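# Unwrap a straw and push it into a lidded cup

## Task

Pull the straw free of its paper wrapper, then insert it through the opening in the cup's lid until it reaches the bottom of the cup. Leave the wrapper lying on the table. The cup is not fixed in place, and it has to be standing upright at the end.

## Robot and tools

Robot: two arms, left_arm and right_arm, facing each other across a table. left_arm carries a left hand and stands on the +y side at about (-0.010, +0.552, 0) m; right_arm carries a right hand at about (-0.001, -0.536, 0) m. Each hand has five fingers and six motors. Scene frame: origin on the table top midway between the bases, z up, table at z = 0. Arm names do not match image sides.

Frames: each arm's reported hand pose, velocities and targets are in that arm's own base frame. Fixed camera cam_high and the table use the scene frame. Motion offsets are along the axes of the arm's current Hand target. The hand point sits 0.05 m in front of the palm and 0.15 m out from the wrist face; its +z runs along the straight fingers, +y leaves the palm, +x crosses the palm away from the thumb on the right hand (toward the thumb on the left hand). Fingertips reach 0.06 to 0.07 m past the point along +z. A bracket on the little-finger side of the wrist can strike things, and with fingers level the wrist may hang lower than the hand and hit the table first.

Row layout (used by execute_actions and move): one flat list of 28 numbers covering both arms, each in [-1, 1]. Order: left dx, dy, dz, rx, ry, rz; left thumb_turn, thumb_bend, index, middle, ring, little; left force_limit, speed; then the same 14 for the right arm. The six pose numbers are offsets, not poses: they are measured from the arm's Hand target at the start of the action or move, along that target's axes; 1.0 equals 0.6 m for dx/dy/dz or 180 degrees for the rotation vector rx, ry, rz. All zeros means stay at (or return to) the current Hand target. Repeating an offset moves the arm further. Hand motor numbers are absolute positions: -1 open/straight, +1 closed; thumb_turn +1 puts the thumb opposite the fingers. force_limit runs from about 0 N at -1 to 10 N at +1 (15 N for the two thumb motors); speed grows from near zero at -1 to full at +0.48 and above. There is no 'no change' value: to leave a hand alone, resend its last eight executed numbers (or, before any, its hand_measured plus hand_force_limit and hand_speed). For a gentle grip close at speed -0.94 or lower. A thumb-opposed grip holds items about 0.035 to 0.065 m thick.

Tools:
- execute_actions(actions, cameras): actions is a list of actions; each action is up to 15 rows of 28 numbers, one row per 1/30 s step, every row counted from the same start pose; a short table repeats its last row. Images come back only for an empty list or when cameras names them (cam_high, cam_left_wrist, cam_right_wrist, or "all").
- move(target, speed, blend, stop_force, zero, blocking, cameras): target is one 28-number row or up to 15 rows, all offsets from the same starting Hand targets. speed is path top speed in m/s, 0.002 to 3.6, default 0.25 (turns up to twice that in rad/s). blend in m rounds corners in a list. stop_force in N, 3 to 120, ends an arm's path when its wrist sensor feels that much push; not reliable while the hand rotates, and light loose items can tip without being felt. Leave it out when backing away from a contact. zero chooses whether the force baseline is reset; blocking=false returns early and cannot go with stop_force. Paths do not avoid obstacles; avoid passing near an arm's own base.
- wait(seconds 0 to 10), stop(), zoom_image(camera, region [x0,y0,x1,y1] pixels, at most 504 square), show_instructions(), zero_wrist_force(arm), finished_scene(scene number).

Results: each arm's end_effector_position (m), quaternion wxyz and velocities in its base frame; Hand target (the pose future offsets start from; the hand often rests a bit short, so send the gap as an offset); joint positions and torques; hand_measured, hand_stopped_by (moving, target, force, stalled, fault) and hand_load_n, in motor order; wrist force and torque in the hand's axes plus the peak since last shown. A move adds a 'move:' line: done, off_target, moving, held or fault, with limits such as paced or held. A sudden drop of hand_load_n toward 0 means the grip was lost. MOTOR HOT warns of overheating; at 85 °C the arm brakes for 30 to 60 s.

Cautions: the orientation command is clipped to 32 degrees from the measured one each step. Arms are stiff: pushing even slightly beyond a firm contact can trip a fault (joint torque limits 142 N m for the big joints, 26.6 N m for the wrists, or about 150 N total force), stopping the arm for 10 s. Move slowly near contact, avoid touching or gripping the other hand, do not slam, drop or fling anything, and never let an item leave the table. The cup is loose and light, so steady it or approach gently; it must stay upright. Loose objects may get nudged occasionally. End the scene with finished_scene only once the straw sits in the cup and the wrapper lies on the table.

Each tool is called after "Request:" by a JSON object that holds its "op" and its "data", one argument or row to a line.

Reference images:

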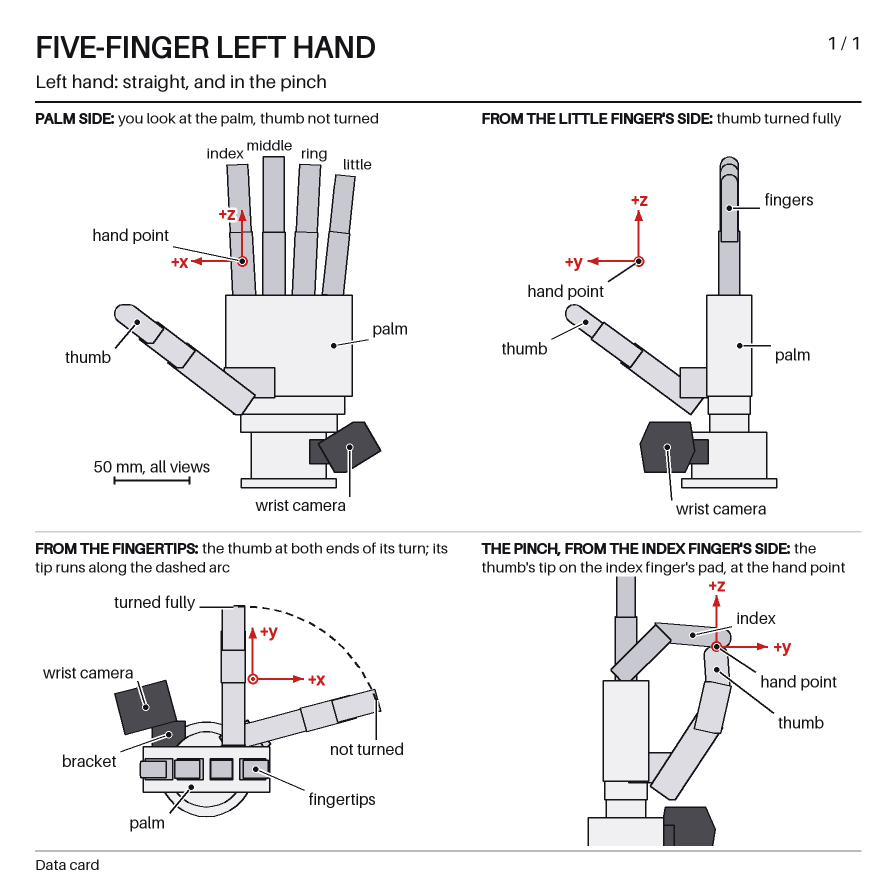

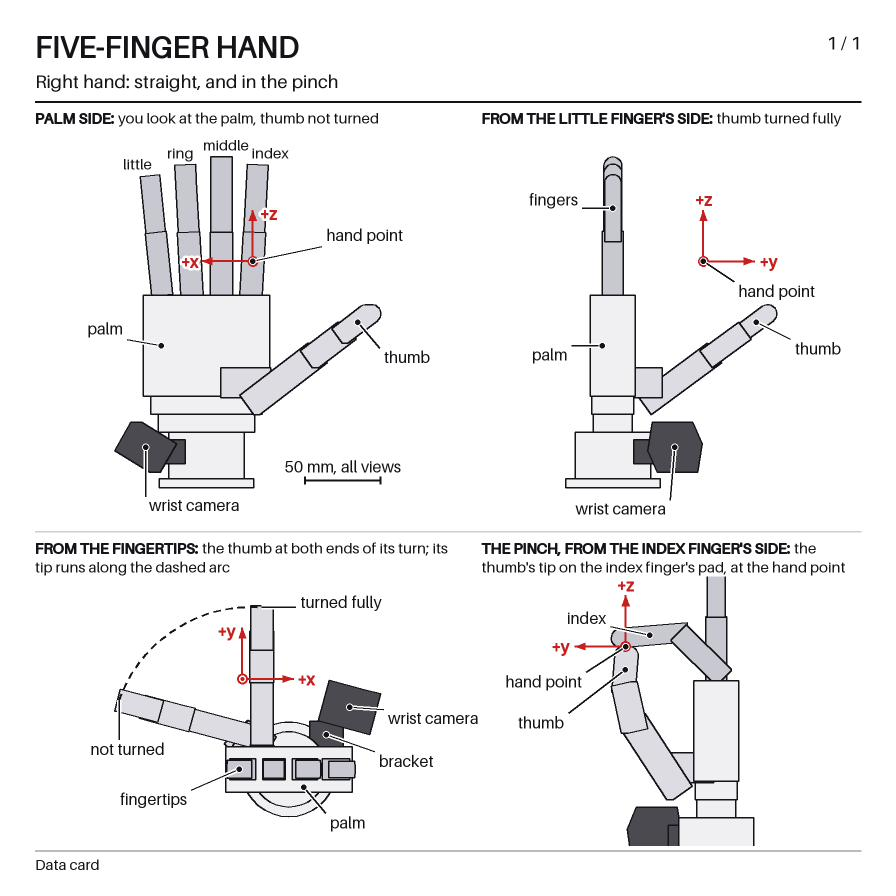

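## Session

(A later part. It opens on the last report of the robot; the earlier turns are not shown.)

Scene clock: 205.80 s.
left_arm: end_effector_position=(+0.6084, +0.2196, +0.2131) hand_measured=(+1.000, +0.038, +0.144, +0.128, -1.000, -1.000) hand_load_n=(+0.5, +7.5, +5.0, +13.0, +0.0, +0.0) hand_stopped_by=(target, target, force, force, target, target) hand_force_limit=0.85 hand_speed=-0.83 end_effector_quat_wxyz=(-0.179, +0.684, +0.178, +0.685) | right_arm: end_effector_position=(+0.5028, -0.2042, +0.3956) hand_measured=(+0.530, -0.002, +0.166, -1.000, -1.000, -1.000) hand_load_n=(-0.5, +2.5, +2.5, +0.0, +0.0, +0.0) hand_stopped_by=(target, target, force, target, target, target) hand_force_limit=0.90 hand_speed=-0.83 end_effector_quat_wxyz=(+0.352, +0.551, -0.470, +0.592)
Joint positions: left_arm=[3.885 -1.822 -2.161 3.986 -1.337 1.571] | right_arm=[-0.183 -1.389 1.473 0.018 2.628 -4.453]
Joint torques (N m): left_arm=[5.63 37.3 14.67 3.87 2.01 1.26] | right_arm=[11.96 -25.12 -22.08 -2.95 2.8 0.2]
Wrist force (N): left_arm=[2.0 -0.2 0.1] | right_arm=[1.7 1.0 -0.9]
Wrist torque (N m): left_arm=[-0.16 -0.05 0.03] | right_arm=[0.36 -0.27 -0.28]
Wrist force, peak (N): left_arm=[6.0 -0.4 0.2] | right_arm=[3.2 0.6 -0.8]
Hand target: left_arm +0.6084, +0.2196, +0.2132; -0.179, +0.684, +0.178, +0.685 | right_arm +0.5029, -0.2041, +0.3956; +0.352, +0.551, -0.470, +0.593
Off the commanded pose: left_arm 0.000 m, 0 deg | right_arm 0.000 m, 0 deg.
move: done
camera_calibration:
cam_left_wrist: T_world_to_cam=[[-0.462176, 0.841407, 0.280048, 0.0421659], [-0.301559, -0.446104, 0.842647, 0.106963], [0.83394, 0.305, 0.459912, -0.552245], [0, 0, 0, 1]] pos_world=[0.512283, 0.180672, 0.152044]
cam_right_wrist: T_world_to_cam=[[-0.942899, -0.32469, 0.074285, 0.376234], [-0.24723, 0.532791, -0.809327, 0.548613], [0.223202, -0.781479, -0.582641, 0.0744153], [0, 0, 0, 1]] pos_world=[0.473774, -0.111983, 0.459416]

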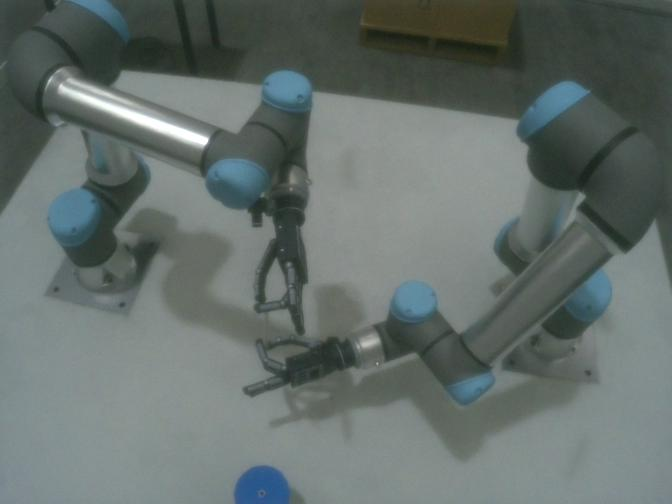

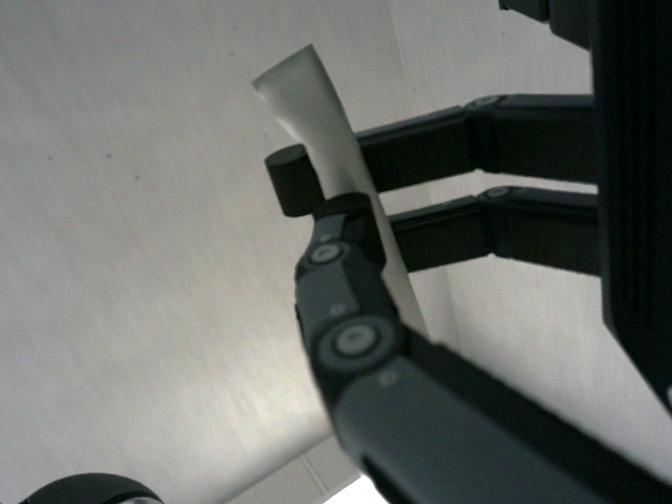

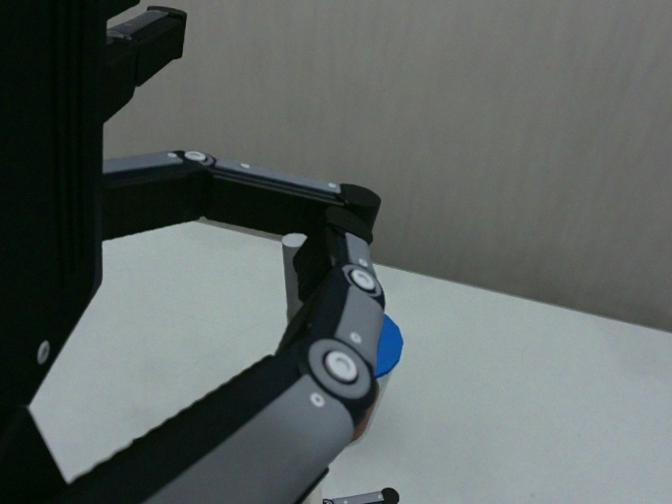

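Request:
{"op": "move", "data": {
  "target": [
    [0,0,0,0,0,0,1,0.04,0.7,0.7,-1,-1,0.85,-0.83,0,0,0,0,0,0,0.53,0,-0.15,-1,-1,-1,0.3,-0.7],
    [0,0,0,0,0,0,1,0.04,0.7,0.7,-1,-1,0.85,-0.83,0,0,-0.02,0,0,0,0.53,0,-0.15,-1,-1,-1,0.3,-0.7]
  ],
  "speed": 0.05
}}

Request:
{"op": "move", "data": {
  "target": [0,0,0,0,0,0,1,0.04,0.7,0.7,-1,-1,0.85,-0.83,0,0,0,0,0,0,1,0.04,-0.15,-0.3,-1,-1,0.3,-0.5],
  "speed": 0.05,
  "cameras": ["all"]
}}

Request:
{"op": "zoom_image", "data": {
  "camera": "cam_right_wrist",
  "region": [200, 100, 480, 360]
}}

Scene clock: 207.77 s.
left_arm: end_effector_position=(+0.6084, +0.2196, +0.2132) hand_measured=(+1.000, +0.038, +0.144, +0.128, -1.000, -1.000) hand_load_n=(+1.0, +7.5, +8.5, +9.5, +0.0, +0.0) hand_stopped_by=(target, target, force, force, target, target) hand_force_limit=0.85 hand_speed=-0.83 end_effector_quat_wxyz=(-0.179, +0.684, +0.178, +0.685) | right_arm: end_effector_position=(+0.4989, -0.1926, +0.3962) hand_measured=(+0.530, +0.000, -0.150, -1.000, -1.000, -1.000) hand_load_n=(+0.0, +0.0, +0.0, +0.0, +0.0, +0.0) hand_stopped_by=(target, target, target, target, target, target) hand_force_limit=0.30 hand_speed=-0.70 end_effector_quat_wxyz=(+0.352, +0.551, -0.470, +0.593) end_effector_velocity=(+0.001, +0.000, +0.000) end_effector_angular_velocity=(+0.001, -0.001, +0.004)
Joint positions: left_arm=[3.885 -1.822 -2.161 3.986 -1.337 1.571] | right_arm=[-0.159 -1.395 1.478 0.023 2.651 -4.448]
Joint velocities: left_arm=[within noise] | right_arm=[-0.001 0 -0.001 0 -0.005 0.001]
Joint torques (N m): left_arm=[6.73 37.54 23.01 4.24 1.85 0.43] | right_arm=[-9.65 -31.37 -21.12 0.34 -2 -0.12]
Wrist force (N): left_arm=[1.1 -0.2 1.4] | right_arm=[2.5 -0.3 -1.4]
Wrist torque (N m): left_arm=[-0.19 -0.22 0.01] | right_arm=[0.36 -0.24 -0.37]
Wrist force, peak (N): left_arm=[2.4 -0.2 0.9] | right_arm=[3.0 1.1 -0.9]
Hand target: left_arm +0.6084, +0.2196, +0.2132; -0.179, +0.684, +0.178, +0.685 | right_arm +0.4990, -0.1928, +0.3962; +0.352, +0.551, -0.470, +0.593
Off the commanded pose: left_arm 0.000 m, 0 deg | right_arm 0.000 m, 0 deg.
move: done

Scene clock: 208.57 s.
left_arm: end_effector_position=(+0.6084, +0.2196, +0.2132) hand_measured=(+1.000, +0.038, +0.144, +0.128, -1.000, -1.000) hand_load_n=(+1.0, +7.5, +8.5, +9.5, +0.0, +0.0) hand_stopped_by=(target, target, force, force, target, target) hand_force_limit=0.85 hand_speed=-0.83 end_effector_quat_wxyz=(-0.179, +0.684, +0.178, +0.685) | right_arm: end_effector_position=(+0.4990, -0.1928, +0.3962) hand_measured=(+1.000, +0.040, -0.150, -0.300, -1.000, -1.000) hand_load_n=(+0.0, +0.0, +0.0, +0.0, +0.0, +0.0) hand_stopped_by=(target, target, target, target, target, target) hand_force_limit=0.30 hand_speed=-0.50 end_effector_quat_wxyz=(+0.352, +0.551, -0.470, +0.593)
Joint positions: left_arm=[3.885 -1.822 -2.161 3.986 -1.337 1.571] | right_arm=[-0.16 -1.394 1.478 0.023 2.651 -4.448]
Joint torques (N m): left_arm=[5.98 37.93 23.29 4.24 1.68 -0.14] | right_arm=[-11.11 -17.9 -26.4 -2.79 -1.33 -1.24]
Wrist force (N): left_arm=[0.9 0.0 1.7] | right_arm=[2.6 -0.4 -1.2]
Wrist torque (N m): left_arm=[-0.17 -0.17 -0.01] | right_arm=[0.33 -0.26 -0.36]
Wrist force, peak (N): left_arm=[1.4 -0.3 1.6] | right_arm=[2.8 -0.5 -1.3]
Hand target: left_arm +0.6084, +0.2196, +0.2132; -0.179, +0.684, +0.178, +0.685 | right_arm +0.4990, -0.1928, +0.3962; +0.352, +0.551, -0.470, +0.593
Off the commanded pose: left_arm 0.000 m, 0 deg | right_arm 0.000 m, 0 deg.
move: done
camera_calibration:
cam_left_wrist: T_world_to_cam=[[-0.462238, 0.841334, 0.280166, 0.0421651], [-0.301693, -0.446304, 0.842493, 0.107008], [0.833857, 0.304908, 0.460123, -0.552263], [0, 0, 0, 1]] pos_world=[0.512283, 0.180673, 0.152143]
cam_right_wrist: T_world_to_cam=[[-0.942901, -0.324713, 0.0741536, 0.37628], [-0.247135, 0.532802, -0.809349, 0.541945], [0.223297, -0.781462, -0.582628, 0.0844366], [0, 0, 0, 1]] pos_world=[0.469875, -0.100583, 0.459916]

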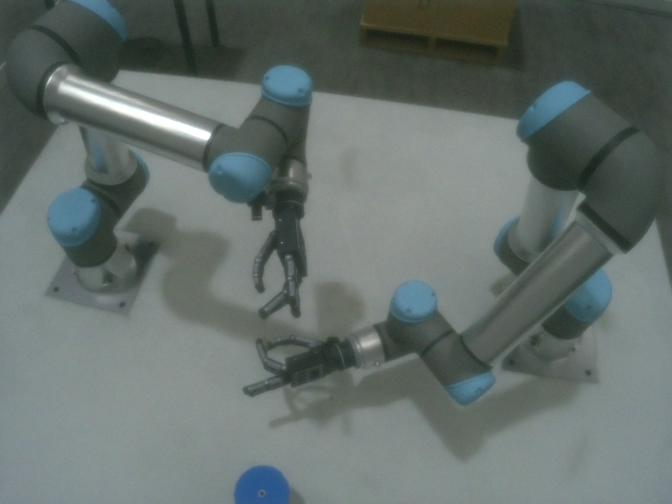

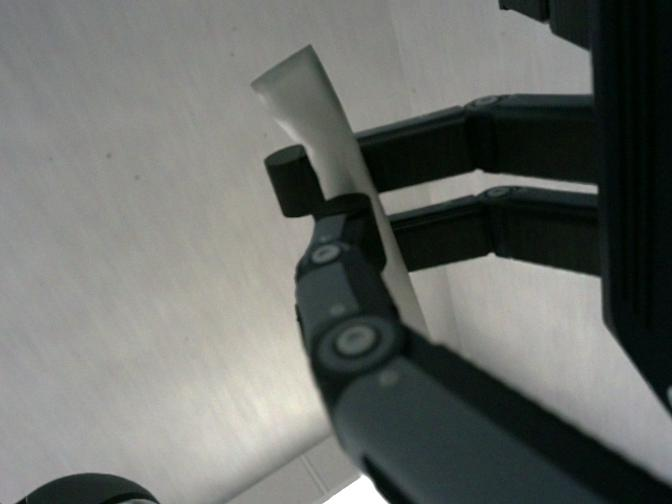

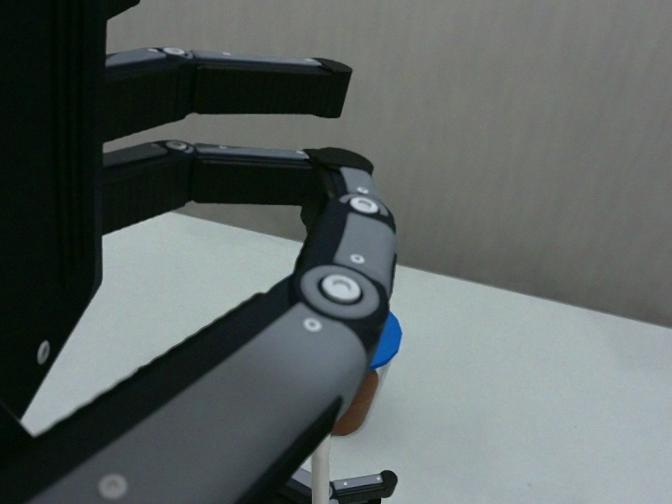

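Scaled by 1.800 from the camera's 672x504 image, which has a finer 960x720 frame.

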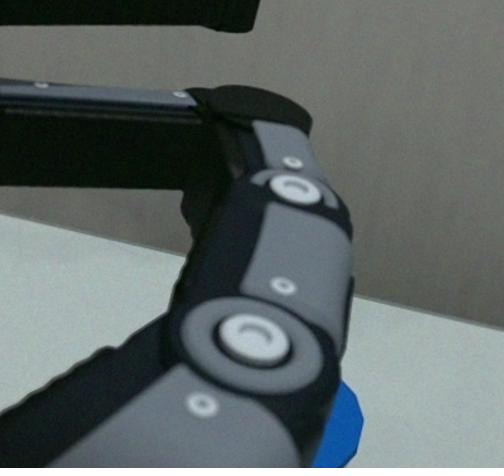

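Request:
{"op": "move", "data": {
  "target": [0,0,0,0,0,0,1,0.04,0.7,0.7,-1,-1,0.85,-0.83,0,-0.1,-0.02,0,0,0,1,0.04,-0.15,-0.3,-1,-1,0.3,-0.5],
  "speed": 0.08,
  "cameras": ["cam_right_wrist"]
}}

Scene clock: 210.00 s.
left_arm: end_effector_position=(+0.6084, +0.2196, +0.2132) hand_measured=(+1.000, +0.038, +0.144, +0.128, -1.000, -1.000) hand_load_n=(+1.0, +7.5, +8.0, +9.5, +0.0, +0.0) hand_stopped_by=(target, target, force, force, target, target) hand_force_limit=0.85 hand_speed=-0.83 end_effector_quat_wxyz=(-0.179, +0.684, +0.178, +0.685) | right_arm: end_effector_position=(+0.5513, -0.1628, +0.4068) hand_measured=(+1.000, +0.040, -0.150, -0.300, -1.000, -1.000) hand_load_n=(+0.5, +0.0, +0.0, +0.0, +0.0, +0.0) hand_stopped_by=(target, target, target, target, target, target) hand_force_limit=0.30 hand_speed=-0.50 end_effector_quat_wxyz=(+0.352, +0.551, -0.470, +0.593)
Joint positions: left_arm=[3.885 -1.822 -2.161 3.986 -1.337 1.571] | right_arm=[-0.085 -1.252 1.27 0.106 2.725 -4.429]
Joint torques (N m): left_arm=[4.7 37.85 23.25 4.22 1.21 -0.15] | right_arm=[-9.39 -39.05 -26.41 -2.65 -1.96 -1.14]
Wrist force (N): left_arm=[1.1 -0.2 1.5] | right_arm=[2.6 -0.5 -1.3]
Wrist torque (N m): left_arm=[-0.19 -0.20 0.01] | right_arm=[0.30 -0.28 -0.34]
Wrist force, peak (N): left_arm=[1.5 0.0 1.7] | right_arm=[2.6 -1.4 -1.4]
Hand target: left_arm +0.6084, +0.2196, +0.2132; -0.179, +0.684, +0.178, +0.685 | right_arm +0.5513, -0.1628, +0.4069; +0.352, +0.551, -0.470, +0.593
Off the commanded pose: left_arm 0.000 m, 0 deg | right_arm 0.000 m, 0 deg.
move: done
camera_calibration:
cam_right_wrist: T_world_to_cam=[[-0.942869, -0.324794, 0.074206, 0.434495], [-0.247253, 0.532877, -0.809264, 0.547574], [0.223301, -0.781378, -0.58274, 0.102492], [0, 0, 0, 1]] pos_world=[0.522174, -0.070583, 0.470616]
Images, in order (width x height): cam_right_wrist 672x504.

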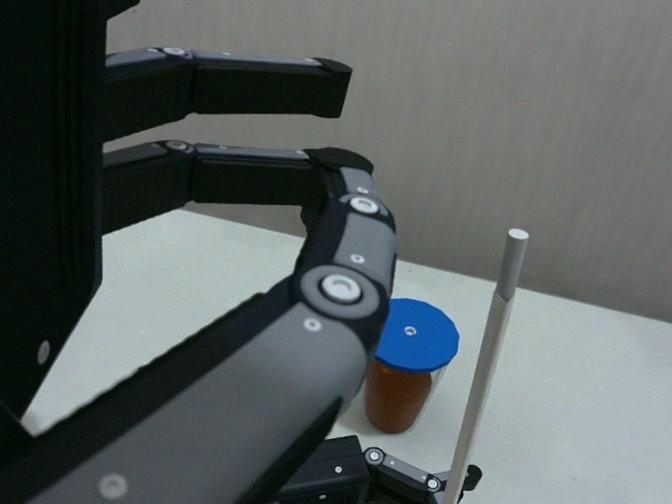

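Request:
{"op": "move", "data": {
  "target": [0,0,0,0,0,0,1,0.04,0.7,0.7,-1,-1,0.85,-0.83,-0.0252,0.035,0.0268,0,0,-0.0778,1,0.04,-0.15,-0.3,-1,-1,0.3,-0.5],
  "speed": 0.08,
  "cameras": ["cam_right_wrist"]
}}

Scene clock: 212.40 s.
left_arm: end_effector_position=(+0.6084, +0.2196, +0.2132) hand_measured=(+1.000, +0.038, +0.144, +0.128, -1.000, -1.000) hand_load_n=(+1.0, +7.5, +8.5, +9.5, +0.0, +0.0) hand_stopped_by=(target, target, force, force, target, target) hand_force_limit=0.85 hand_speed=-0.83 end_effector_quat_wxyz=(-0.179, +0.684, +0.178, +0.685) | right_arm: end_effector_position=(+0.5403, -0.1808, +0.3897) hand_measured=(+1.000, +0.040, -0.150, -0.300, -1.000, -1.000) hand_load_n=(+0.0, +0.0, +0.0, +0.0, +0.0, +0.0) hand_stopped_by=(target, target, target, target, target, target) hand_force_limit=0.30 hand_speed=-0.50 end_effector_quat_wxyz=(+0.414, +0.599, -0.408, +0.551)
Joint positions: left_arm=[3.885 -1.822 -2.161 3.986 -1.337 1.571] | right_arm=[-0.115 -1.265 1.364 0.018 2.695 -4.655]
Joint torques (N m): left_arm=[2.53 37.87 23.5 4.16 0.5 -0.17] | right_arm=[-4.47 -45.19 -22.84 -1.01 -1.31 1.33]
Wrist force (N): left_arm=[1.3 0.1 1.5] | right_arm=[2.7 0.3 -1.0]
Wrist torque (N m): left_arm=[-0.15 -0.23 0.02] | right_arm=[0.36 -0.28 -0.13]
Wrist force, peak (N): left_arm=[1.9 -0.3 1.7] | right_arm=[3.0 0.2 -1.3]
Hand target: left_arm +0.6084, +0.2196, +0.2132; -0.179, +0.684, +0.178, +0.685 | right_arm +0.5403, -0.1808, +0.3898; +0.414, +0.599, -0.408, +0.551 (not the last commanded pose)
Off the commanded pose: left_arm 0.000 m, 0 deg | right_arm 0.003 m, 2 deg.
move: held (right_arm; a check stopped the path); limits=held
pose unreachable (right arm): on one or more control steps of this call, first in action 0 (counted from 0), this arm could not follow its commanded pose, so it was not sent that pose on those steps. It may still have moved: this result reports where it is.
cause: moving toward the commanded pose would bring two parts of the arm too close to each other (joints 4 (wrist 1) to 6 (wrist 3) lie between them).
camera_calibration:
cam_right_wrist: T_world_to_cam=[[-0.901918, -0.3221, 0.287743, 0.314709], [-0.416684, 0.473588, -0.775944, 0.608453], [0.11366, -0.819735, -0.561352, 0.124835], [0, 0, 0, 1]] pos_world=[0.523185, -0.0844569, 0.451646]
Images, in order (width x height): cam_right_wrist 672x504.

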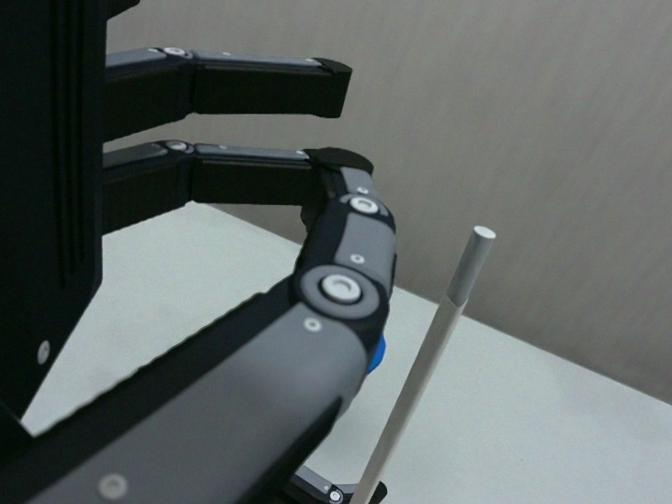

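Request:
{"op": "move", "data": {
  "target": [
    [0,0,0,0,0,0,1,0.04,0.7,0.7,-1,-1,0.85,-0.83,0.005,0,0,0,0,0.022,1,0.04,-0.15,-0.3,-1,-1,0.3,-0.5],
    [0,0,0,0,0,0,1,0.04,0.7,0.7,-1,-1,0.85,-0.83,-0.0203,0.03,-0.0018,0,0,0.022,1,0.04,-0.15,-0.3,-1,-1,0.3,-0.5],
    [0,0,0,0,0,0,1,0.04,0.7,0.7,-1,-1,0.85,-0.83,-0.0203,0.0687,-0.0018,0,0,0.022,1,0.04,-0.15,-0.3,-1,-1,0.3,-0.5]
  ],
  "speed": 0.06,
  "cameras": ["cam_right_wrist"]
}}

Request:
{"op": "zoom_image", "data": {
  "camera": "cam_right_wrist",
  "region": [200, 60, 480, 320]
}}

Scene clock: 215.07 s.
left_arm: end_effector_position=(+0.6084, +0.2196, +0.2132) hand_measured=(+1.000, +0.038, +0.144, +0.128, -1.000, -1.000) hand_load_n=(+1.0, +7.5, +8.5, +9.5, +0.0, +0.0) hand_stopped_by=(target, target, force, force, target, target) hand_force_limit=0.85 hand_speed=-0.83 end_effector_quat_wxyz=(-0.179, +0.684, +0.178, +0.685) | right_arm: end_effector_position=(+0.5003, -0.1929, +0.3797) hand_measured=(+1.000, +0.040, -0.150, -0.300, -1.000, -1.000) hand_load_n=(+0.0, +0.0, -0.5, +0.0, +0.0, +0.0) hand_stopped_by=(target, target, target, target, target, target) hand_force_limit=0.30 hand_speed=-0.50 end_effector_quat_wxyz=(+0.395, +0.585, -0.428, +0.565)
Joint positions: left_arm=[3.885 -1.822 -2.161 3.986 -1.337 1.571] | right_arm=[-0.153 -1.371 1.514 -0.034 2.658 -4.595]
Joint torques (N m): left_arm=[0 37.21 22.81 4.16 -0.31 -0.29] | right_arm=[10.16 -17.44 -25.92 1.28 2.99 -0.45]
Wrist force (N): left_arm=[1.6 -0.6 1.7] | right_arm=[2.9 -0.2 -1.3]
Wrist torque (N m): left_arm=[-0.26 -0.24 0.05] | right_arm=[0.32 -0.31 -0.19]
Wrist force, peak (N): left_arm=[1.7 -0.1 1.8] | right_arm=[3.0 -0.6 -1.3]
Hand target: left_arm +0.6084, +0.2196, +0.2132; -0.179, +0.684, +0.178, +0.685 | right_arm +0.5003, -0.1928, +0.3796; +0.395, +0.585, -0.428, +0.565
Off the commanded pose: left_arm 0.000 m, 0 deg | right_arm 0.000 m, 0 deg.
move: done
camera_calibration:
cam_right_wrist: T_world_to_cam=[[-0.919727, -0.32465, 0.220689, 0.311499], [-0.363547, 0.492311, -0.790862, 0.57239], [0.148105, -0.807609, -0.570818, 0.102558], [0, 0, 0, 1]] pos_world=[0.479395, -0.0978398, 0.442479]
Images, in order (width x height): cam_right_wrist 672x504.

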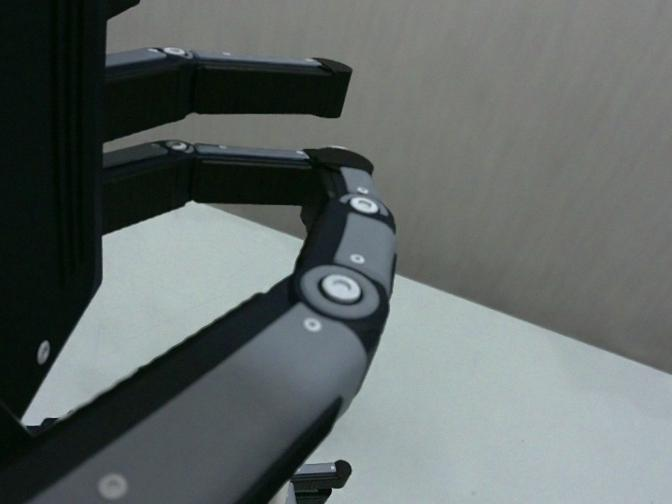

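Scaled by 1.800 from the camera's 672x504 image, which has a finer 960x720 frame.

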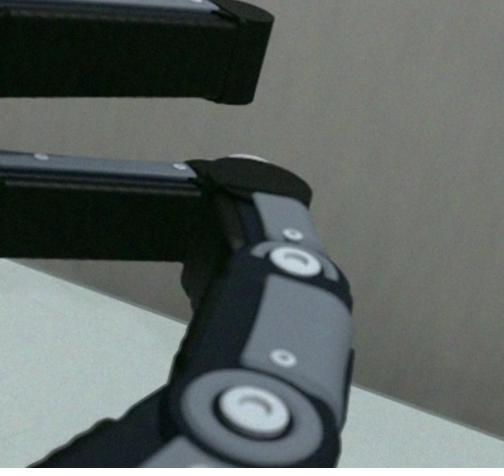

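Request:
{"op": "move", "data": {
  "target": [0,0,0,0,0,0,1,0.04,0.7,0.7,-1,-1,0.85,-0.83,0.003,0,0,0,0,0,1,0.04,0.7,0.7,-1,-1,0.85,-0.83],
  "cameras": ["cam_right_wrist"]
}}

Request:
{"op": "zoom_image", "data": {
  "camera": "cam_right_wrist",
  "region": [200, 60, 480, 320]
}}

Scene clock: 216.80 s.
left_arm: end_effector_position=(+0.6084, +0.2196, +0.2132) hand_measured=(+1.000, +0.038, +0.144, +0.128, -1.000, -1.000) hand_load_n=(+0.5, +8.0, +7.5, +9.0, +0.0, +0.0) hand_stopped_by=(target, target, force, force, target, target) hand_force_limit=0.85 hand_speed=-0.83 end_effector_quat_wxyz=(-0.179, +0.684, +0.178, +0.685) | right_arm: end_effector_position=(+0.5003, -0.1929, +0.3814) hand_measured=(+1.000, +0.040, +0.144, +0.244, -1.000, -1.000) hand_load_n=(+0.0, +2.5, +12.5, +14.5, +0.0, +0.0) hand_stopped_by=(target, target, force, force, target, target) hand_force_limit=0.85 hand_speed=-0.83 end_effector_quat_wxyz=(+0.395, +0.585, -0.428, +0.565)
Joint positions: left_arm=[3.885 -1.822 -2.161 3.986 -1.337 1.571] | right_arm=[-0.153 -1.372 1.51 -0.03 2.658 -4.595]
Joint torques (N m): left_arm=[-0.89 35.6 21.27 3.12 -0.76 -0.19] | right_arm=[-7.63 -44.28 -13.46 -2.36 -1.51 -0.84]
Wrist force (N): left_arm=[2.8 1.7 0.6] | right_arm=[0.6 -0.1 0.6]
Wrist torque (N m): left_arm=[-0.15 -0.28 0.21] | right_arm=[0.36 -0.16 -0.21]
Wrist force, peak (N): left_arm=[4.2 1.7 1.1] | right_arm=[2.9 0.0 -1.3]
Hand target: left_arm +0.6084, +0.2196, +0.2132; -0.179, +0.684, +0.178, +0.685 | right_arm +0.5003, -0.1929, +0.3814; +0.395, +0.585, -0.428, +0.565
Off the commanded pose: left_arm 0.000 m, 0 deg | right_arm 0.000 m, 0 deg.
move: done
camera_calibration:
cam_right_wrist: T_world_to_cam=[[-0.919688, -0.324606, 0.220919, 0.310984], [-0.363729, 0.492378, -0.790737, 0.573853], [0.147902, -0.807586, -0.570903, 0.103723], [0, 0, 0, 1]] pos_world=[0.479395, -0.0978396, 0.44428]
Images, in order (width x height): cam_right_wrist 672x504.

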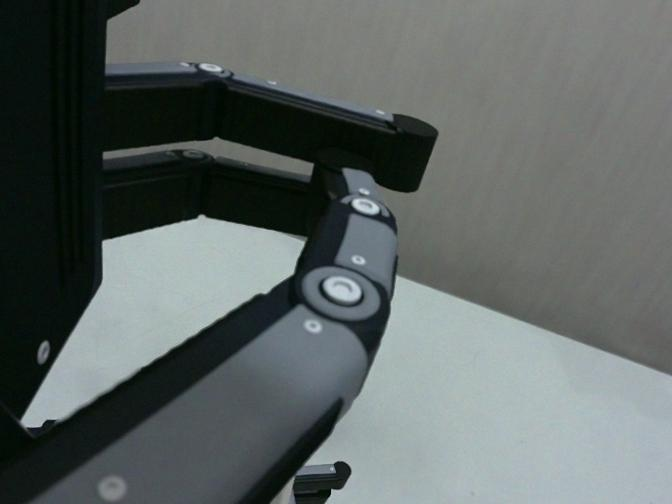

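Scaled by 1.800 from the camera's 672x504 image, which has a finer 960x720 frame.

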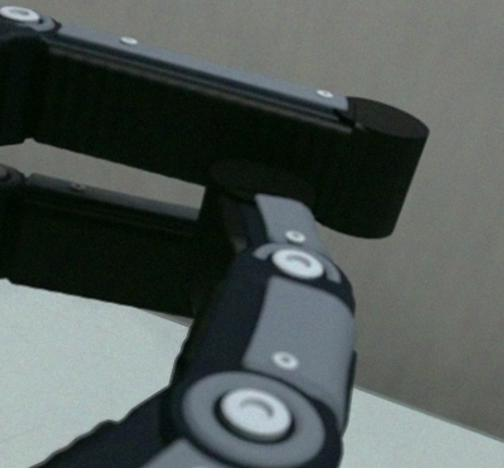

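Request:
{"op": "move", "data": {
  "target": [0,0,0,0,0,0,1,0.04,0.7,0.7,-1,-1,0.85,-0.83,0.05,-0.004,0,0,0,0,1,0.04,0.7,0.7,-1,-1,0.85,-0.83],
  "speed": 0.02,
  "cameras": ["all"]
}}

Request:
{"op": "zoom_image", "data": {
  "camera": "cam_right_wrist",
  "region": [200, 200, 480, 460]
}}

Scene clock: 218.80 s.
left_arm: end_effector_position=(+0.6084, +0.2196, +0.2132) hand_measured=(+1.000, +0.038, +0.144, +0.128, -1.000, -1.000) hand_load_n=(+0.5, +7.5, +8.0, +8.5, +0.0, +0.0) hand_stopped_by=(target, target, force, force, target, target) hand_force_limit=0.85 hand_speed=-0.83 end_effector_quat_wxyz=(-0.179, +0.684, +0.178, +0.685) | right_arm: end_effector_position=(+0.5024, -0.1937, +0.4116) hand_measured=(+1.000, +0.040, +0.144, +0.244, -1.000, -1.000) hand_load_n=(+0.5, +2.5, +0.0, +15.5, +0.0, +0.0) hand_stopped_by=(target, target, force, force, target, target) hand_force_limit=0.85 hand_speed=-0.83 end_effector_quat_wxyz=(+0.395, +0.585, -0.428, +0.565)
Joint positions: left_arm=[3.885 -1.822 -2.161 3.986 -1.337 1.571] | right_arm=[-0.154 -1.374 1.435 0.047 2.657 -4.595]
Joint torques (N m): left_arm=[-2.87 30.25 17.37 0.54 -1.38 -0.18] | right_arm=[-10.49 -33.71 -12.8 -2.9 -1.66 0.87]
Wrist force (N): left_arm=[1.3 -0.2 1.4] | right_arm=[2.8 0.1 -1.5]
Wrist torque (N m): left_arm=[-0.18 -0.22 0.02] | right_arm=[0.37 -0.28 -0.19]
Wrist force, peak (N): left_arm=[6.0 1.4 0.8] | right_arm=[3.0 0.1 -1.5]
Hand target: left_arm +0.6084, +0.2196, +0.2132; -0.179, +0.684, +0.178, +0.685 | right_arm +0.5024, -0.1937, +0.4114; +0.395, +0.585, -0.428, +0.565
Off the commanded pose: left_arm 0.000 m, 0 deg | right_arm 0.000 m, 0 deg.
move: done
camera_calibration:
cam_left_wrist: T_world_to_cam=[[-0.462261, 0.841326, 0.280153, 0.0421806], [-0.301762, -0.44633, 0.842454, 0.107054], [0.833819, 0.304894, 0.460201, -0.552253], [0, 0, 0, 1]] pos_world=[0.512283, 0.180673, 0.152142]
cam_right_wrist: T_world_to_cam=[[-0.919648, -0.324604, 0.221087, 0.305907], [-0.36387, 0.49236, -0.790683, 0.598853], [0.147804, -0.807597, -0.570912, 0.120002], [0, 0, 0, 1]] pos_world=[0.481495, -0.0986396, 0.474381]

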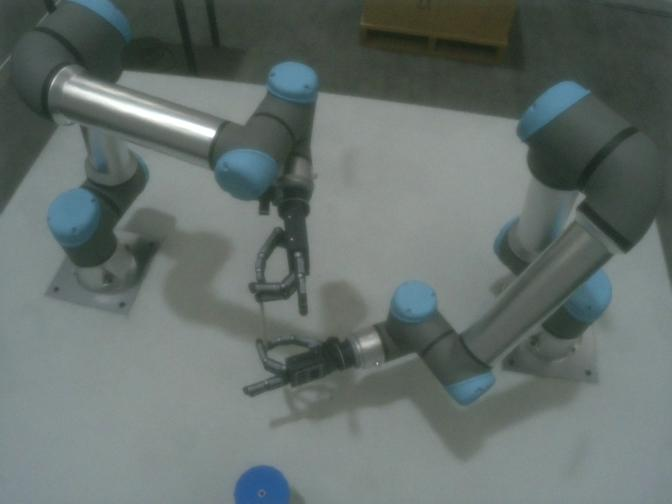

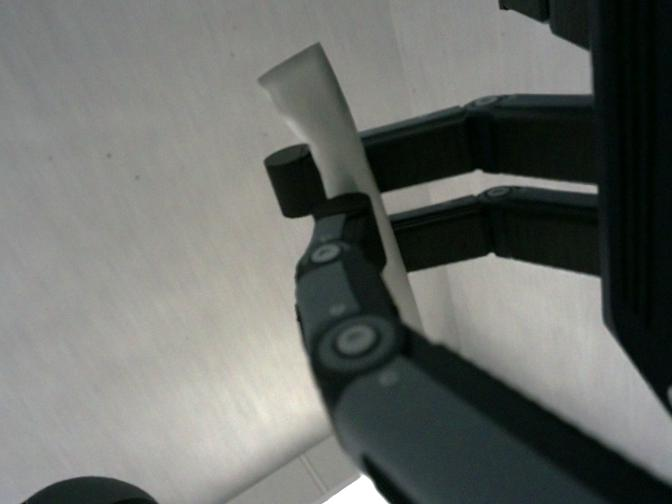

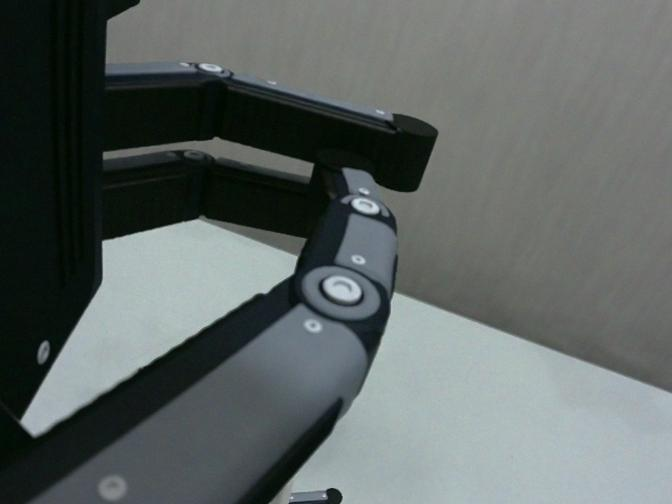

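Scaled by 1.800 from the camera's 672x504 image, which has a finer 960x720 frame.

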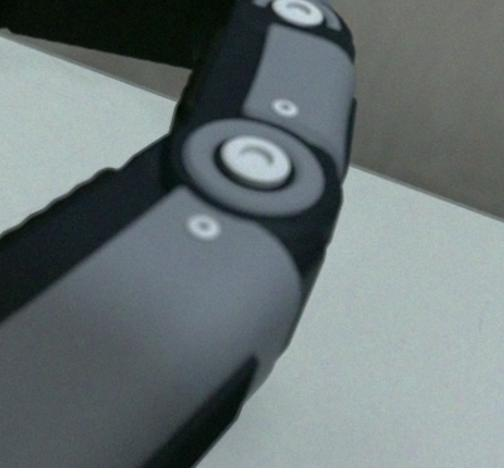

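Request:
{"op": "move", "data": {
  "target": [
    [0,0,0,0,0,0,1,0.04,0.7,0.7,-1,-1,0.85,-0.83,0,0,0,0,0,0,1,0.04,-0.15,-0.3,-1,-1,0.3,-0.4],
    [0,0,0,0,0,0,1,0.04,0.7,0.7,-1,-1,0.85,-0.83,0,-0.08,0,0,0,0,1,0.04,-0.15,-0.3,-1,-1,0.3,-0.4],
    [0,0,0,0,0,0,1,0.04,0.7,0.7,-1,-1,0.85,-0.83,-0.055,-0.08,0,0,0,0,1,0.04,-0.15,-0.3,-1,-1,0.3,-0.4]
  ],
  "speed": 0.08,
  "cameras": ["cam_right_wrist"]
}}

Scene clock: 221.27 s.
left_arm: end_effector_position=(+0.6084, +0.2196, +0.2132) hand_measured=(+1.000, +0.038, +0.144, +0.128, -1.000, -1.000) hand_load_n=(+0.5, +7.0, +8.0, +8.5, +0.0, +0.0) hand_stopped_by=(target, target, force, force, target, target) hand_force_limit=0.85 hand_speed=-0.83 end_effector_quat_wxyz=(-0.179, +0.684, +0.178, +0.685) | right_arm: end_effector_position=(+0.5480, -0.1765, +0.3794) hand_measured=(+1.000, +0.040, -0.150, -0.300, -1.000, -1.000) hand_load_n=(+0.5, +0.0, +0.0, +0.0, +0.0, +0.0) hand_stopped_by=(target, target, target, target, target, target) hand_force_limit=0.30 hand_speed=-0.40 end_effector_quat_wxyz=(+0.395, +0.585, -0.428, +0.565)
Joint positions: left_arm=[3.885 -1.822 -2.161 3.986 -1.337 1.571] | right_arm=[-0.107 -1.248 1.356 0.011 2.704 -4.583]
Joint torques (N m): left_arm=[-5.54 23.74 12.61 -0.76 -2 -0.22] | right_arm=[3.17 -48.44 -25.29 2.08 0.74 -0.87]
Wrist force (N): left_arm=[1.3 -0.4 1.4] | right_arm=[2.8 0.0 -1.4]
Wrist torque (N m): left_arm=[-0.22 -0.22 0.03] | right_arm=[0.35 -0.30 -0.22]
Wrist force, peak (N): left_arm=[1.5 -0.2 1.9] | right_arm=[3.6 0.2 -1.3]
Hand target: left_arm +0.6084, +0.2196, +0.2132; -0.179, +0.684, +0.178, +0.685 | right_arm +0.5480, -0.1765, +0.3795; +0.395, +0.585, -0.428, +0.565
Off the commanded pose: left_arm 0.000 m, 0 deg | right_arm 0.000 m, 0 deg.
move: done
camera_calibration:
cam_right_wrist: T_world_to_cam=[[-0.91964, -0.32456, 0.221187, 0.36057], [-0.363931, 0.49237, -0.790649, 0.58165], [0.147707, -0.807609, -0.57092, 0.108866], [0, 0, 0, 1]] pos_world=[0.527195, -0.0814394, 0.442281]
Images, in order (width x height): cam_right_wrist 672x504.

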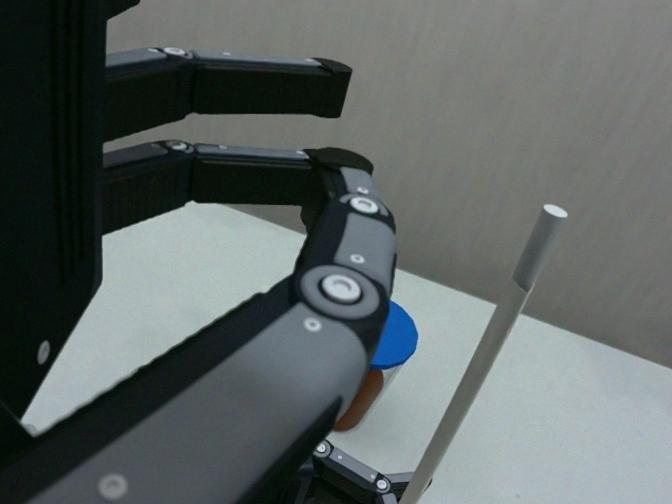

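Request:
{"op": "move", "data": {
  "target": [
    [0,0,0,0,0,0,1,0.04,0.7,0.7,-1,-1,0.85,-0.83,-0.0067,0,-0.0087,0,0,0,1,0.04,-0.15,-0.3,-1,-1,0.3,-0.4],
    [0,0,0,0,0,0,1,0.04,0.7,0.7,-1,-1,0.85,-0.83,-0.0067,0.0892,-0.0087,0,0,0,1,0.04,-0.15,-0.3,-1,-1,0.3,-0.4]
  ],
  "speed": 0.06,
  "cameras": ["cam_right_wrist"]
}}

Request:
{"op": "zoom_image", "data": {
  "camera": "cam_right_wrist",
  "region": [200, 60, 480, 320]
}}

Scene clock: 223.63 s.
left_arm: end_effector_position=(+0.6084, +0.2196, +0.2132) hand_measured=(+1.000, +0.038, +0.144, +0.128, -1.000, -1.000) hand_load_n=(+0.5, +7.0, +8.0, +8.0, +0.0, +0.0) hand_stopped_by=(target, target, force, force, target, target) hand_force_limit=0.85 hand_speed=-0.83 end_effector_quat_wxyz=(-0.179, +0.684, +0.178, +0.685) | right_arm: end_effector_position=(+0.4957, -0.1886, +0.3747) hand_measured=(+1.000, +0.040, -0.150, -0.300, -1.000, -1.000) hand_load_n=(+0.5, +0.0, +0.0, +0.0, +0.0, +0.0) hand_stopped_by=(target, target, target, target, target, target) hand_force_limit=0.30 hand_speed=-0.40 end_effector_quat_wxyz=(+0.395, +0.585, -0.428, +0.565)
Joint positions: left_arm=[3.885 -1.822 -2.161 3.986 -1.337 1.571] | right_arm=[-0.145 -1.379 1.536 -0.047 2.665 -4.593]
Joint torques (N m): left_arm=[-7.27 19.11 7.74 -0.73 -2.47 -0.3] | right_arm=[10.46 -24.16 -17.2 1.72 3 0.67]
Wrist force (N): left_arm=[1.2 -0.2 1.7] | right_arm=[2.8 0.1 -1.4]
Wrist torque (N m): left_arm=[-0.20 -0.19 0.01] | right_arm=[0.37 -0.30 -0.18]
Wrist force, peak (N): left_arm=[1.5 -0.3 1.8] | right_arm=[3.0 0.1 -1.4]
Hand target: left_arm +0.6084, +0.2196, +0.2132; -0.179, +0.684, +0.178, +0.685 | right_arm +0.4957, -0.1886, +0.3746; +0.395, +0.585, -0.428, +0.565
Off the commanded pose: left_arm 0.000 m, 0 deg | right_arm 0.000 m, 0 deg.
move: done
camera_calibration:
cam_right_wrist: T_world_to_cam=[[-0.919755, -0.324501, 0.220795, 0.309748], [-0.363558, 0.49237, -0.790821, 0.564639], [0.14791, -0.807633, -0.570835, 0.103957], [0, 0, 0, 1]] pos_world=[0.474795, -0.0935392, 0.43748]
Images, in order (width x height): cam_right_wrist 672x504.

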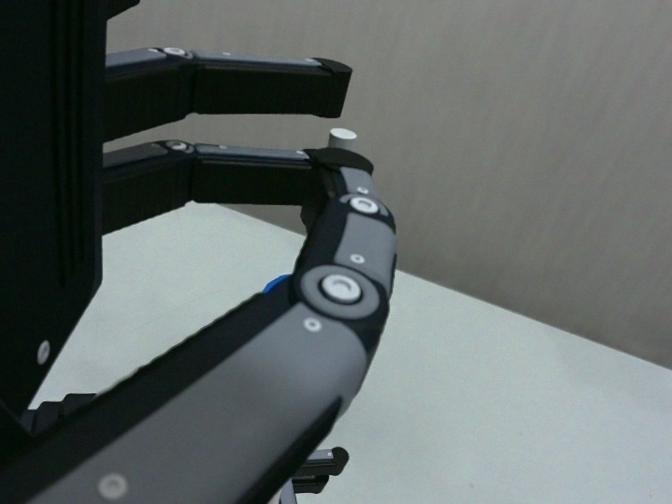

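Scaled by 1.800 from the camera's 672x504 image, which has a finer 960x720 frame.

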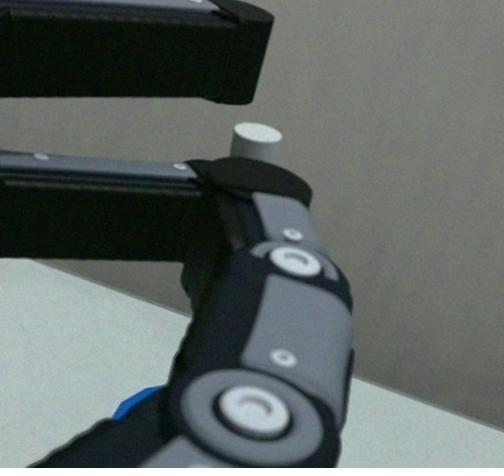

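Request:
{"op": "move", "data": {
  "target": [0,0,0,0,0,0,1,0.04,0.7,0.7,-1,-1,0.85,-0.83,-0.005,0,0,0,0,0,1,0.04,-0.15,-0.3,-1,-1,0.3,-0.4],
  "speed": 0.05
}}

Request:
{"op": "move", "data": {
  "target": [0,0,0,0,0,0,1,0.04,0.7,0.7,-1,-1,0.85,-0.83,0,0,0,0,0,0,1,0.04,0.7,0.7,-1,-1,0.8,-0.83],
  "cameras": ["cam_right_wrist"]
}}

Request:
{"op": "zoom_image", "data": {
  "camera": "cam_right_wrist",
  "region": [200, 60, 480, 320]
}}

Scene clock: 224.50 s.
left_arm: end_effector_position=(+0.6084, +0.2196, +0.2132) hand_measured=(+1.000, +0.038, +0.144, +0.128, -1.000, -1.000) hand_load_n=(+0.5, +7.0, +8.0, +8.5, +0.0, +0.0) hand_stopped_by=(target, target, force, force, target, target) hand_force_limit=0.85 hand_speed=-0.83 end_effector_quat_wxyz=(-0.179, +0.684, +0.178, +0.685) | right_arm: end_effector_position=(+0.4957, -0.1884, +0.3715) hand_measured=(+1.000, +0.040, -0.150, -0.300, -1.000, -1.000) hand_load_n=(+0.0, -0.5, +0.5, +0.0, +0.0, +0.0) hand_stopped_by=(target, target, target, target, target, target) hand_force_limit=0.30 hand_speed=-0.40 end_effector_quat_wxyz=(+0.395, +0.585, -0.428, +0.565)
Joint positions: left_arm=[3.885 -1.822 -2.161 3.986 -1.337 1.571] | right_arm=[-0.145 -1.378 1.542 -0.055 2.666 -4.593]
Joint torques (N m): left_arm=[-8.05 19.04 7.9 -0.67 -2.55 -0.21] | right_arm=[9.68 -21.12 -20.18 -0.78 2.93 0.9]
Wrist force (N): left_arm=[1.1 -0.2 1.3] | right_arm=[2.6 0.0 -1.4]
Wrist torque (N m): left_arm=[-0.17 -0.22 0.02] | right_arm=[0.36 -0.28 -0.20]
Wrist force, peak (N): left_arm=[1.6 -0.2 1.7] | right_arm=[2.9 0.0 -1.5]
Hand target: left_arm +0.6084, +0.2196, +0.2132; -0.179, +0.684, +0.178, +0.685 | right_arm +0.4957, -0.1884, +0.3716; +0.395, +0.585, -0.428, +0.565
Off the commanded pose: left_arm 0.000 m, 0 deg | right_arm 0.000 m, 0 deg.
move: done

Scene clock: 225.73 s.
left_arm: end_effector_position=(+0.6084, +0.2196, +0.2132) hand_measured=(+1.000, +0.038, +0.144, +0.128, -1.000, -1.000) hand_load_n=(+0.5, +7.0, +8.0, +8.0, +0.0, +0.0) hand_stopped_by=(target, target, force, force, target, target) hand_force_limit=0.85 hand_speed=-0.83 end_effector_quat_wxyz=(-0.179, +0.684, +0.178, +0.685) | right_arm: end_effector_position=(+0.4957, -0.1884, +0.3716) hand_measured=(+1.000, +0.040, +0.114, +0.152, -1.000, -1.000) hand_load_n=(+0.0, +3.0, +7.0, +13.5, -0.5, +0.0) hand_stopped_by=(target, target, force, force, target, target) hand_force_limit=0.80 hand_speed=-0.83 end_effector_quat_wxyz=(+0.395, +0.585, -0.428, +0.565)
Joint positions: left_arm=[3.885 -1.822 -2.161 3.986 -1.337 1.571] | right_arm=[-0.145 -1.378 1.542 -0.055 2.666 -4.593]
Joint torques (N m): left_arm=[-9.29 18.71 8.18 -0.65 -2.43 -0.22] | right_arm=[7.83 -32.38 -26.53 1.89 1.95 -1.17]
Wrist force (N): left_arm=[3.7 1.9 1.5] | right_arm=[0.7 -0.3 0.6]
Wrist torque (N m): left_arm=[-0.14 -0.30 0.21] | right_arm=[0.33 -0.21 -0.21]
Wrist force, peak (N): left_arm=[4.2 1.6 1.6] | right_arm=[2.9 0.1 -1.4]
Hand target: left_arm +0.6084, +0.2196, +0.2132; -0.179, +0.684, +0.178, +0.685 | right_arm +0.4957, -0.1884, +0.3716; +0.395, +0.585, -0.428, +0.565
Off the commanded pose: left_arm 0.000 m, 0 deg | right_arm 0.000 m, 0 deg.
move: done
camera_calibration:
cam_right_wrist: T_world_to_cam=[[-0.919701, -0.324531, 0.220972, 0.31037], [-0.363735, 0.492407, -0.790716, 0.562211], [0.147804, -0.807598, -0.570911, 0.102493], [0, 0, 0, 1]] pos_world=[0.474795, -0.0933393, 0.434481]
Images, in order (width x height): cam_right_wrist 672x504.

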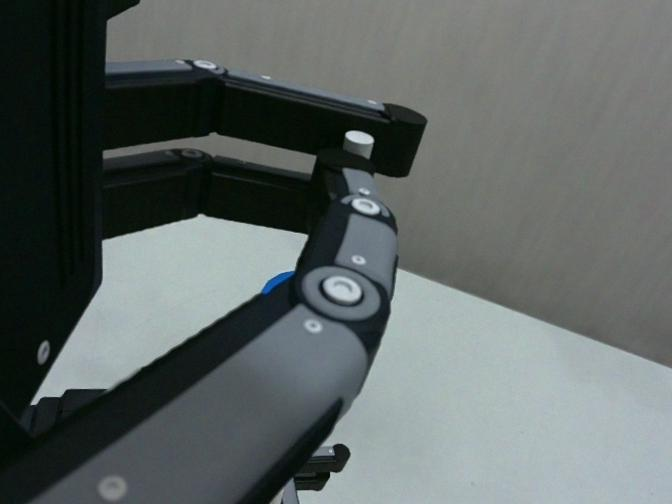

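Scaled by 1.800 from the camera's 672x504 image, which has a finer 960x720 frame.

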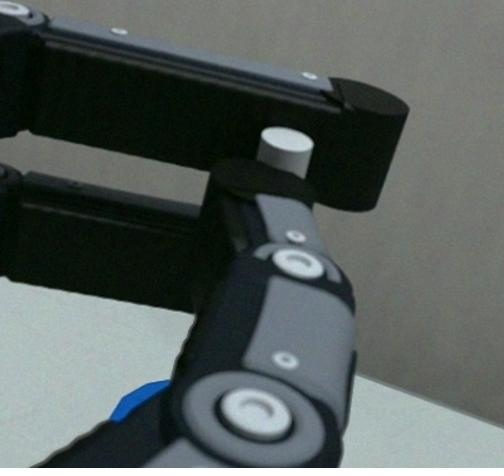

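Request:
{"op": "move", "data": {
  "target": [0,0,0,0,0,0,1,0.04,0.7,0.7,-1,-1,0.85,-0.83,0.05,-0.004,0,0,0,0,1,0.04,0.7,0.7,-1,-1,0.8,-0.83],
  "speed": 0.02,
  "cameras": ["all"]
}}

Request:
{"op": "zoom_image", "data": {
  "camera": "cam_right_wrist",
  "region": [200, 60, 480, 320]
}}

Scene clock: 227.67 s.
left_arm: end_effector_position=(+0.6084, +0.2196, +0.2132) hand_measured=(+1.000, +0.038, +0.144, +0.128, -1.000, -1.000) hand_load_n=(+0.0, +7.0, +8.0, +8.0, +0.0, +0.0) hand_stopped_by=(target, target, force, force, target, target) hand_force_limit=0.85 hand_speed=-0.83 end_effector_quat_wxyz=(-0.179, +0.684, +0.178, +0.685) | right_arm: end_effector_position=(+0.4978, -0.1893, +0.4017) hand_measured=(+1.000, +0.040, +0.114, +0.152, -1.000, -1.000) hand_load_n=(+0.5, +0.0, +0.0, +0.0, +0.0, +0.0) hand_stopped_by=(target, target, force, force, target, target) hand_force_limit=0.80 hand_speed=-0.83 end_effector_quat_wxyz=(+0.395, +0.585, -0.428, +0.565)
Joint positions: left_arm=[3.885 -1.822 -2.161 3.986 -1.337 1.571] | right_arm=[-0.146 -1.382 1.47 0.022 2.665 -4.593]
Joint torques (N m): left_arm=[-9.4 19 7.69 0.2 -2.54 -0.25] | right_arm=[-10.29 -37.13 -12.11 -2.6 -1.72 0.83]
Wrist force (N): left_arm=[0.6 0.2 1.4] | right_arm=[3.7 0.2 -1.4]
Wrist torque (N m): left_arm=[-0.14 -0.21 0.02] | right_arm=[0.40 -0.27 -0.18]
Wrist force, peak (N): left_arm=[9.6 1.5 0.8] | right_arm=[-6.2 0.4 0.6]
Hand target: left_arm +0.6084, +0.2196, +0.2132; -0.179, +0.684, +0.178, +0.685 | right_arm +0.4978, -0.1893, +0.4016; +0.395, +0.585, -0.428, +0.565
Off the commanded pose: left_arm 0.000 m, 0 deg | right_arm 0.000 m, 0 deg.
move: done
camera_calibration:
cam_left_wrist: T_world_to_cam=[[-0.462238, 0.841334, 0.280166, 0.0421651], [-0.301693, -0.446304, 0.842493, 0.107008], [0.833857, 0.304908, 0.460123, -0.552263], [0, 0, 0, 1]] pos_world=[0.512283, 0.180673, 0.152143]
cam_right_wrist: T_world_to_cam=[[-0.919628, -0.324576, 0.221213, 0.305299], [-0.36396, 0.49236, -0.790642, 0.587324], [0.147707, -0.807609, -0.570921, 0.118675], [0, 0, 0, 1]] pos_world=[0.476995, -0.0942395, 0.464582]

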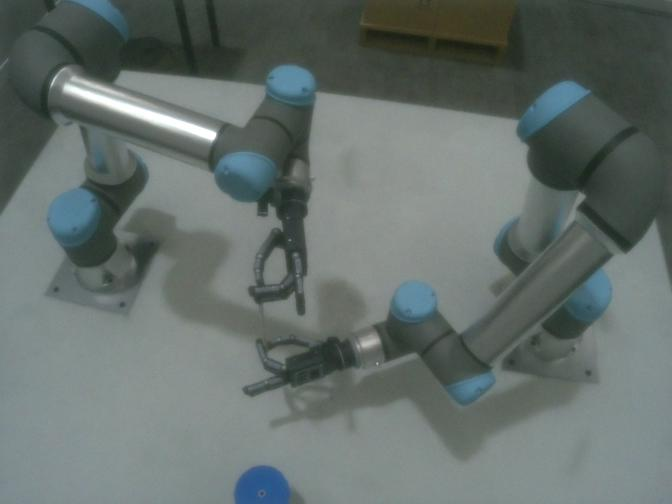

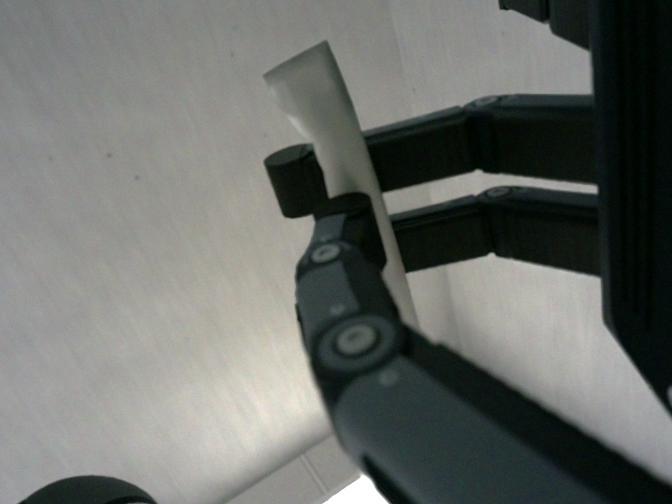

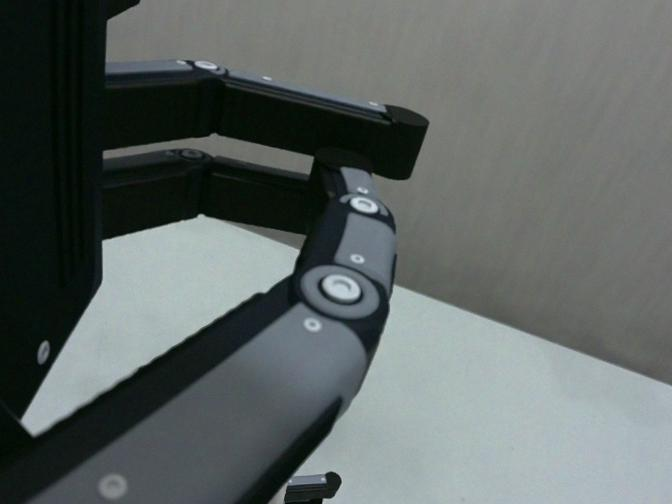

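Scaled by 1.800 from the camera's 672x504 image, which has a finer 960x720 frame.

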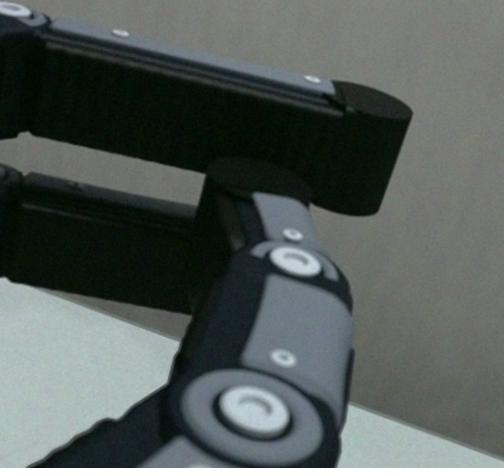

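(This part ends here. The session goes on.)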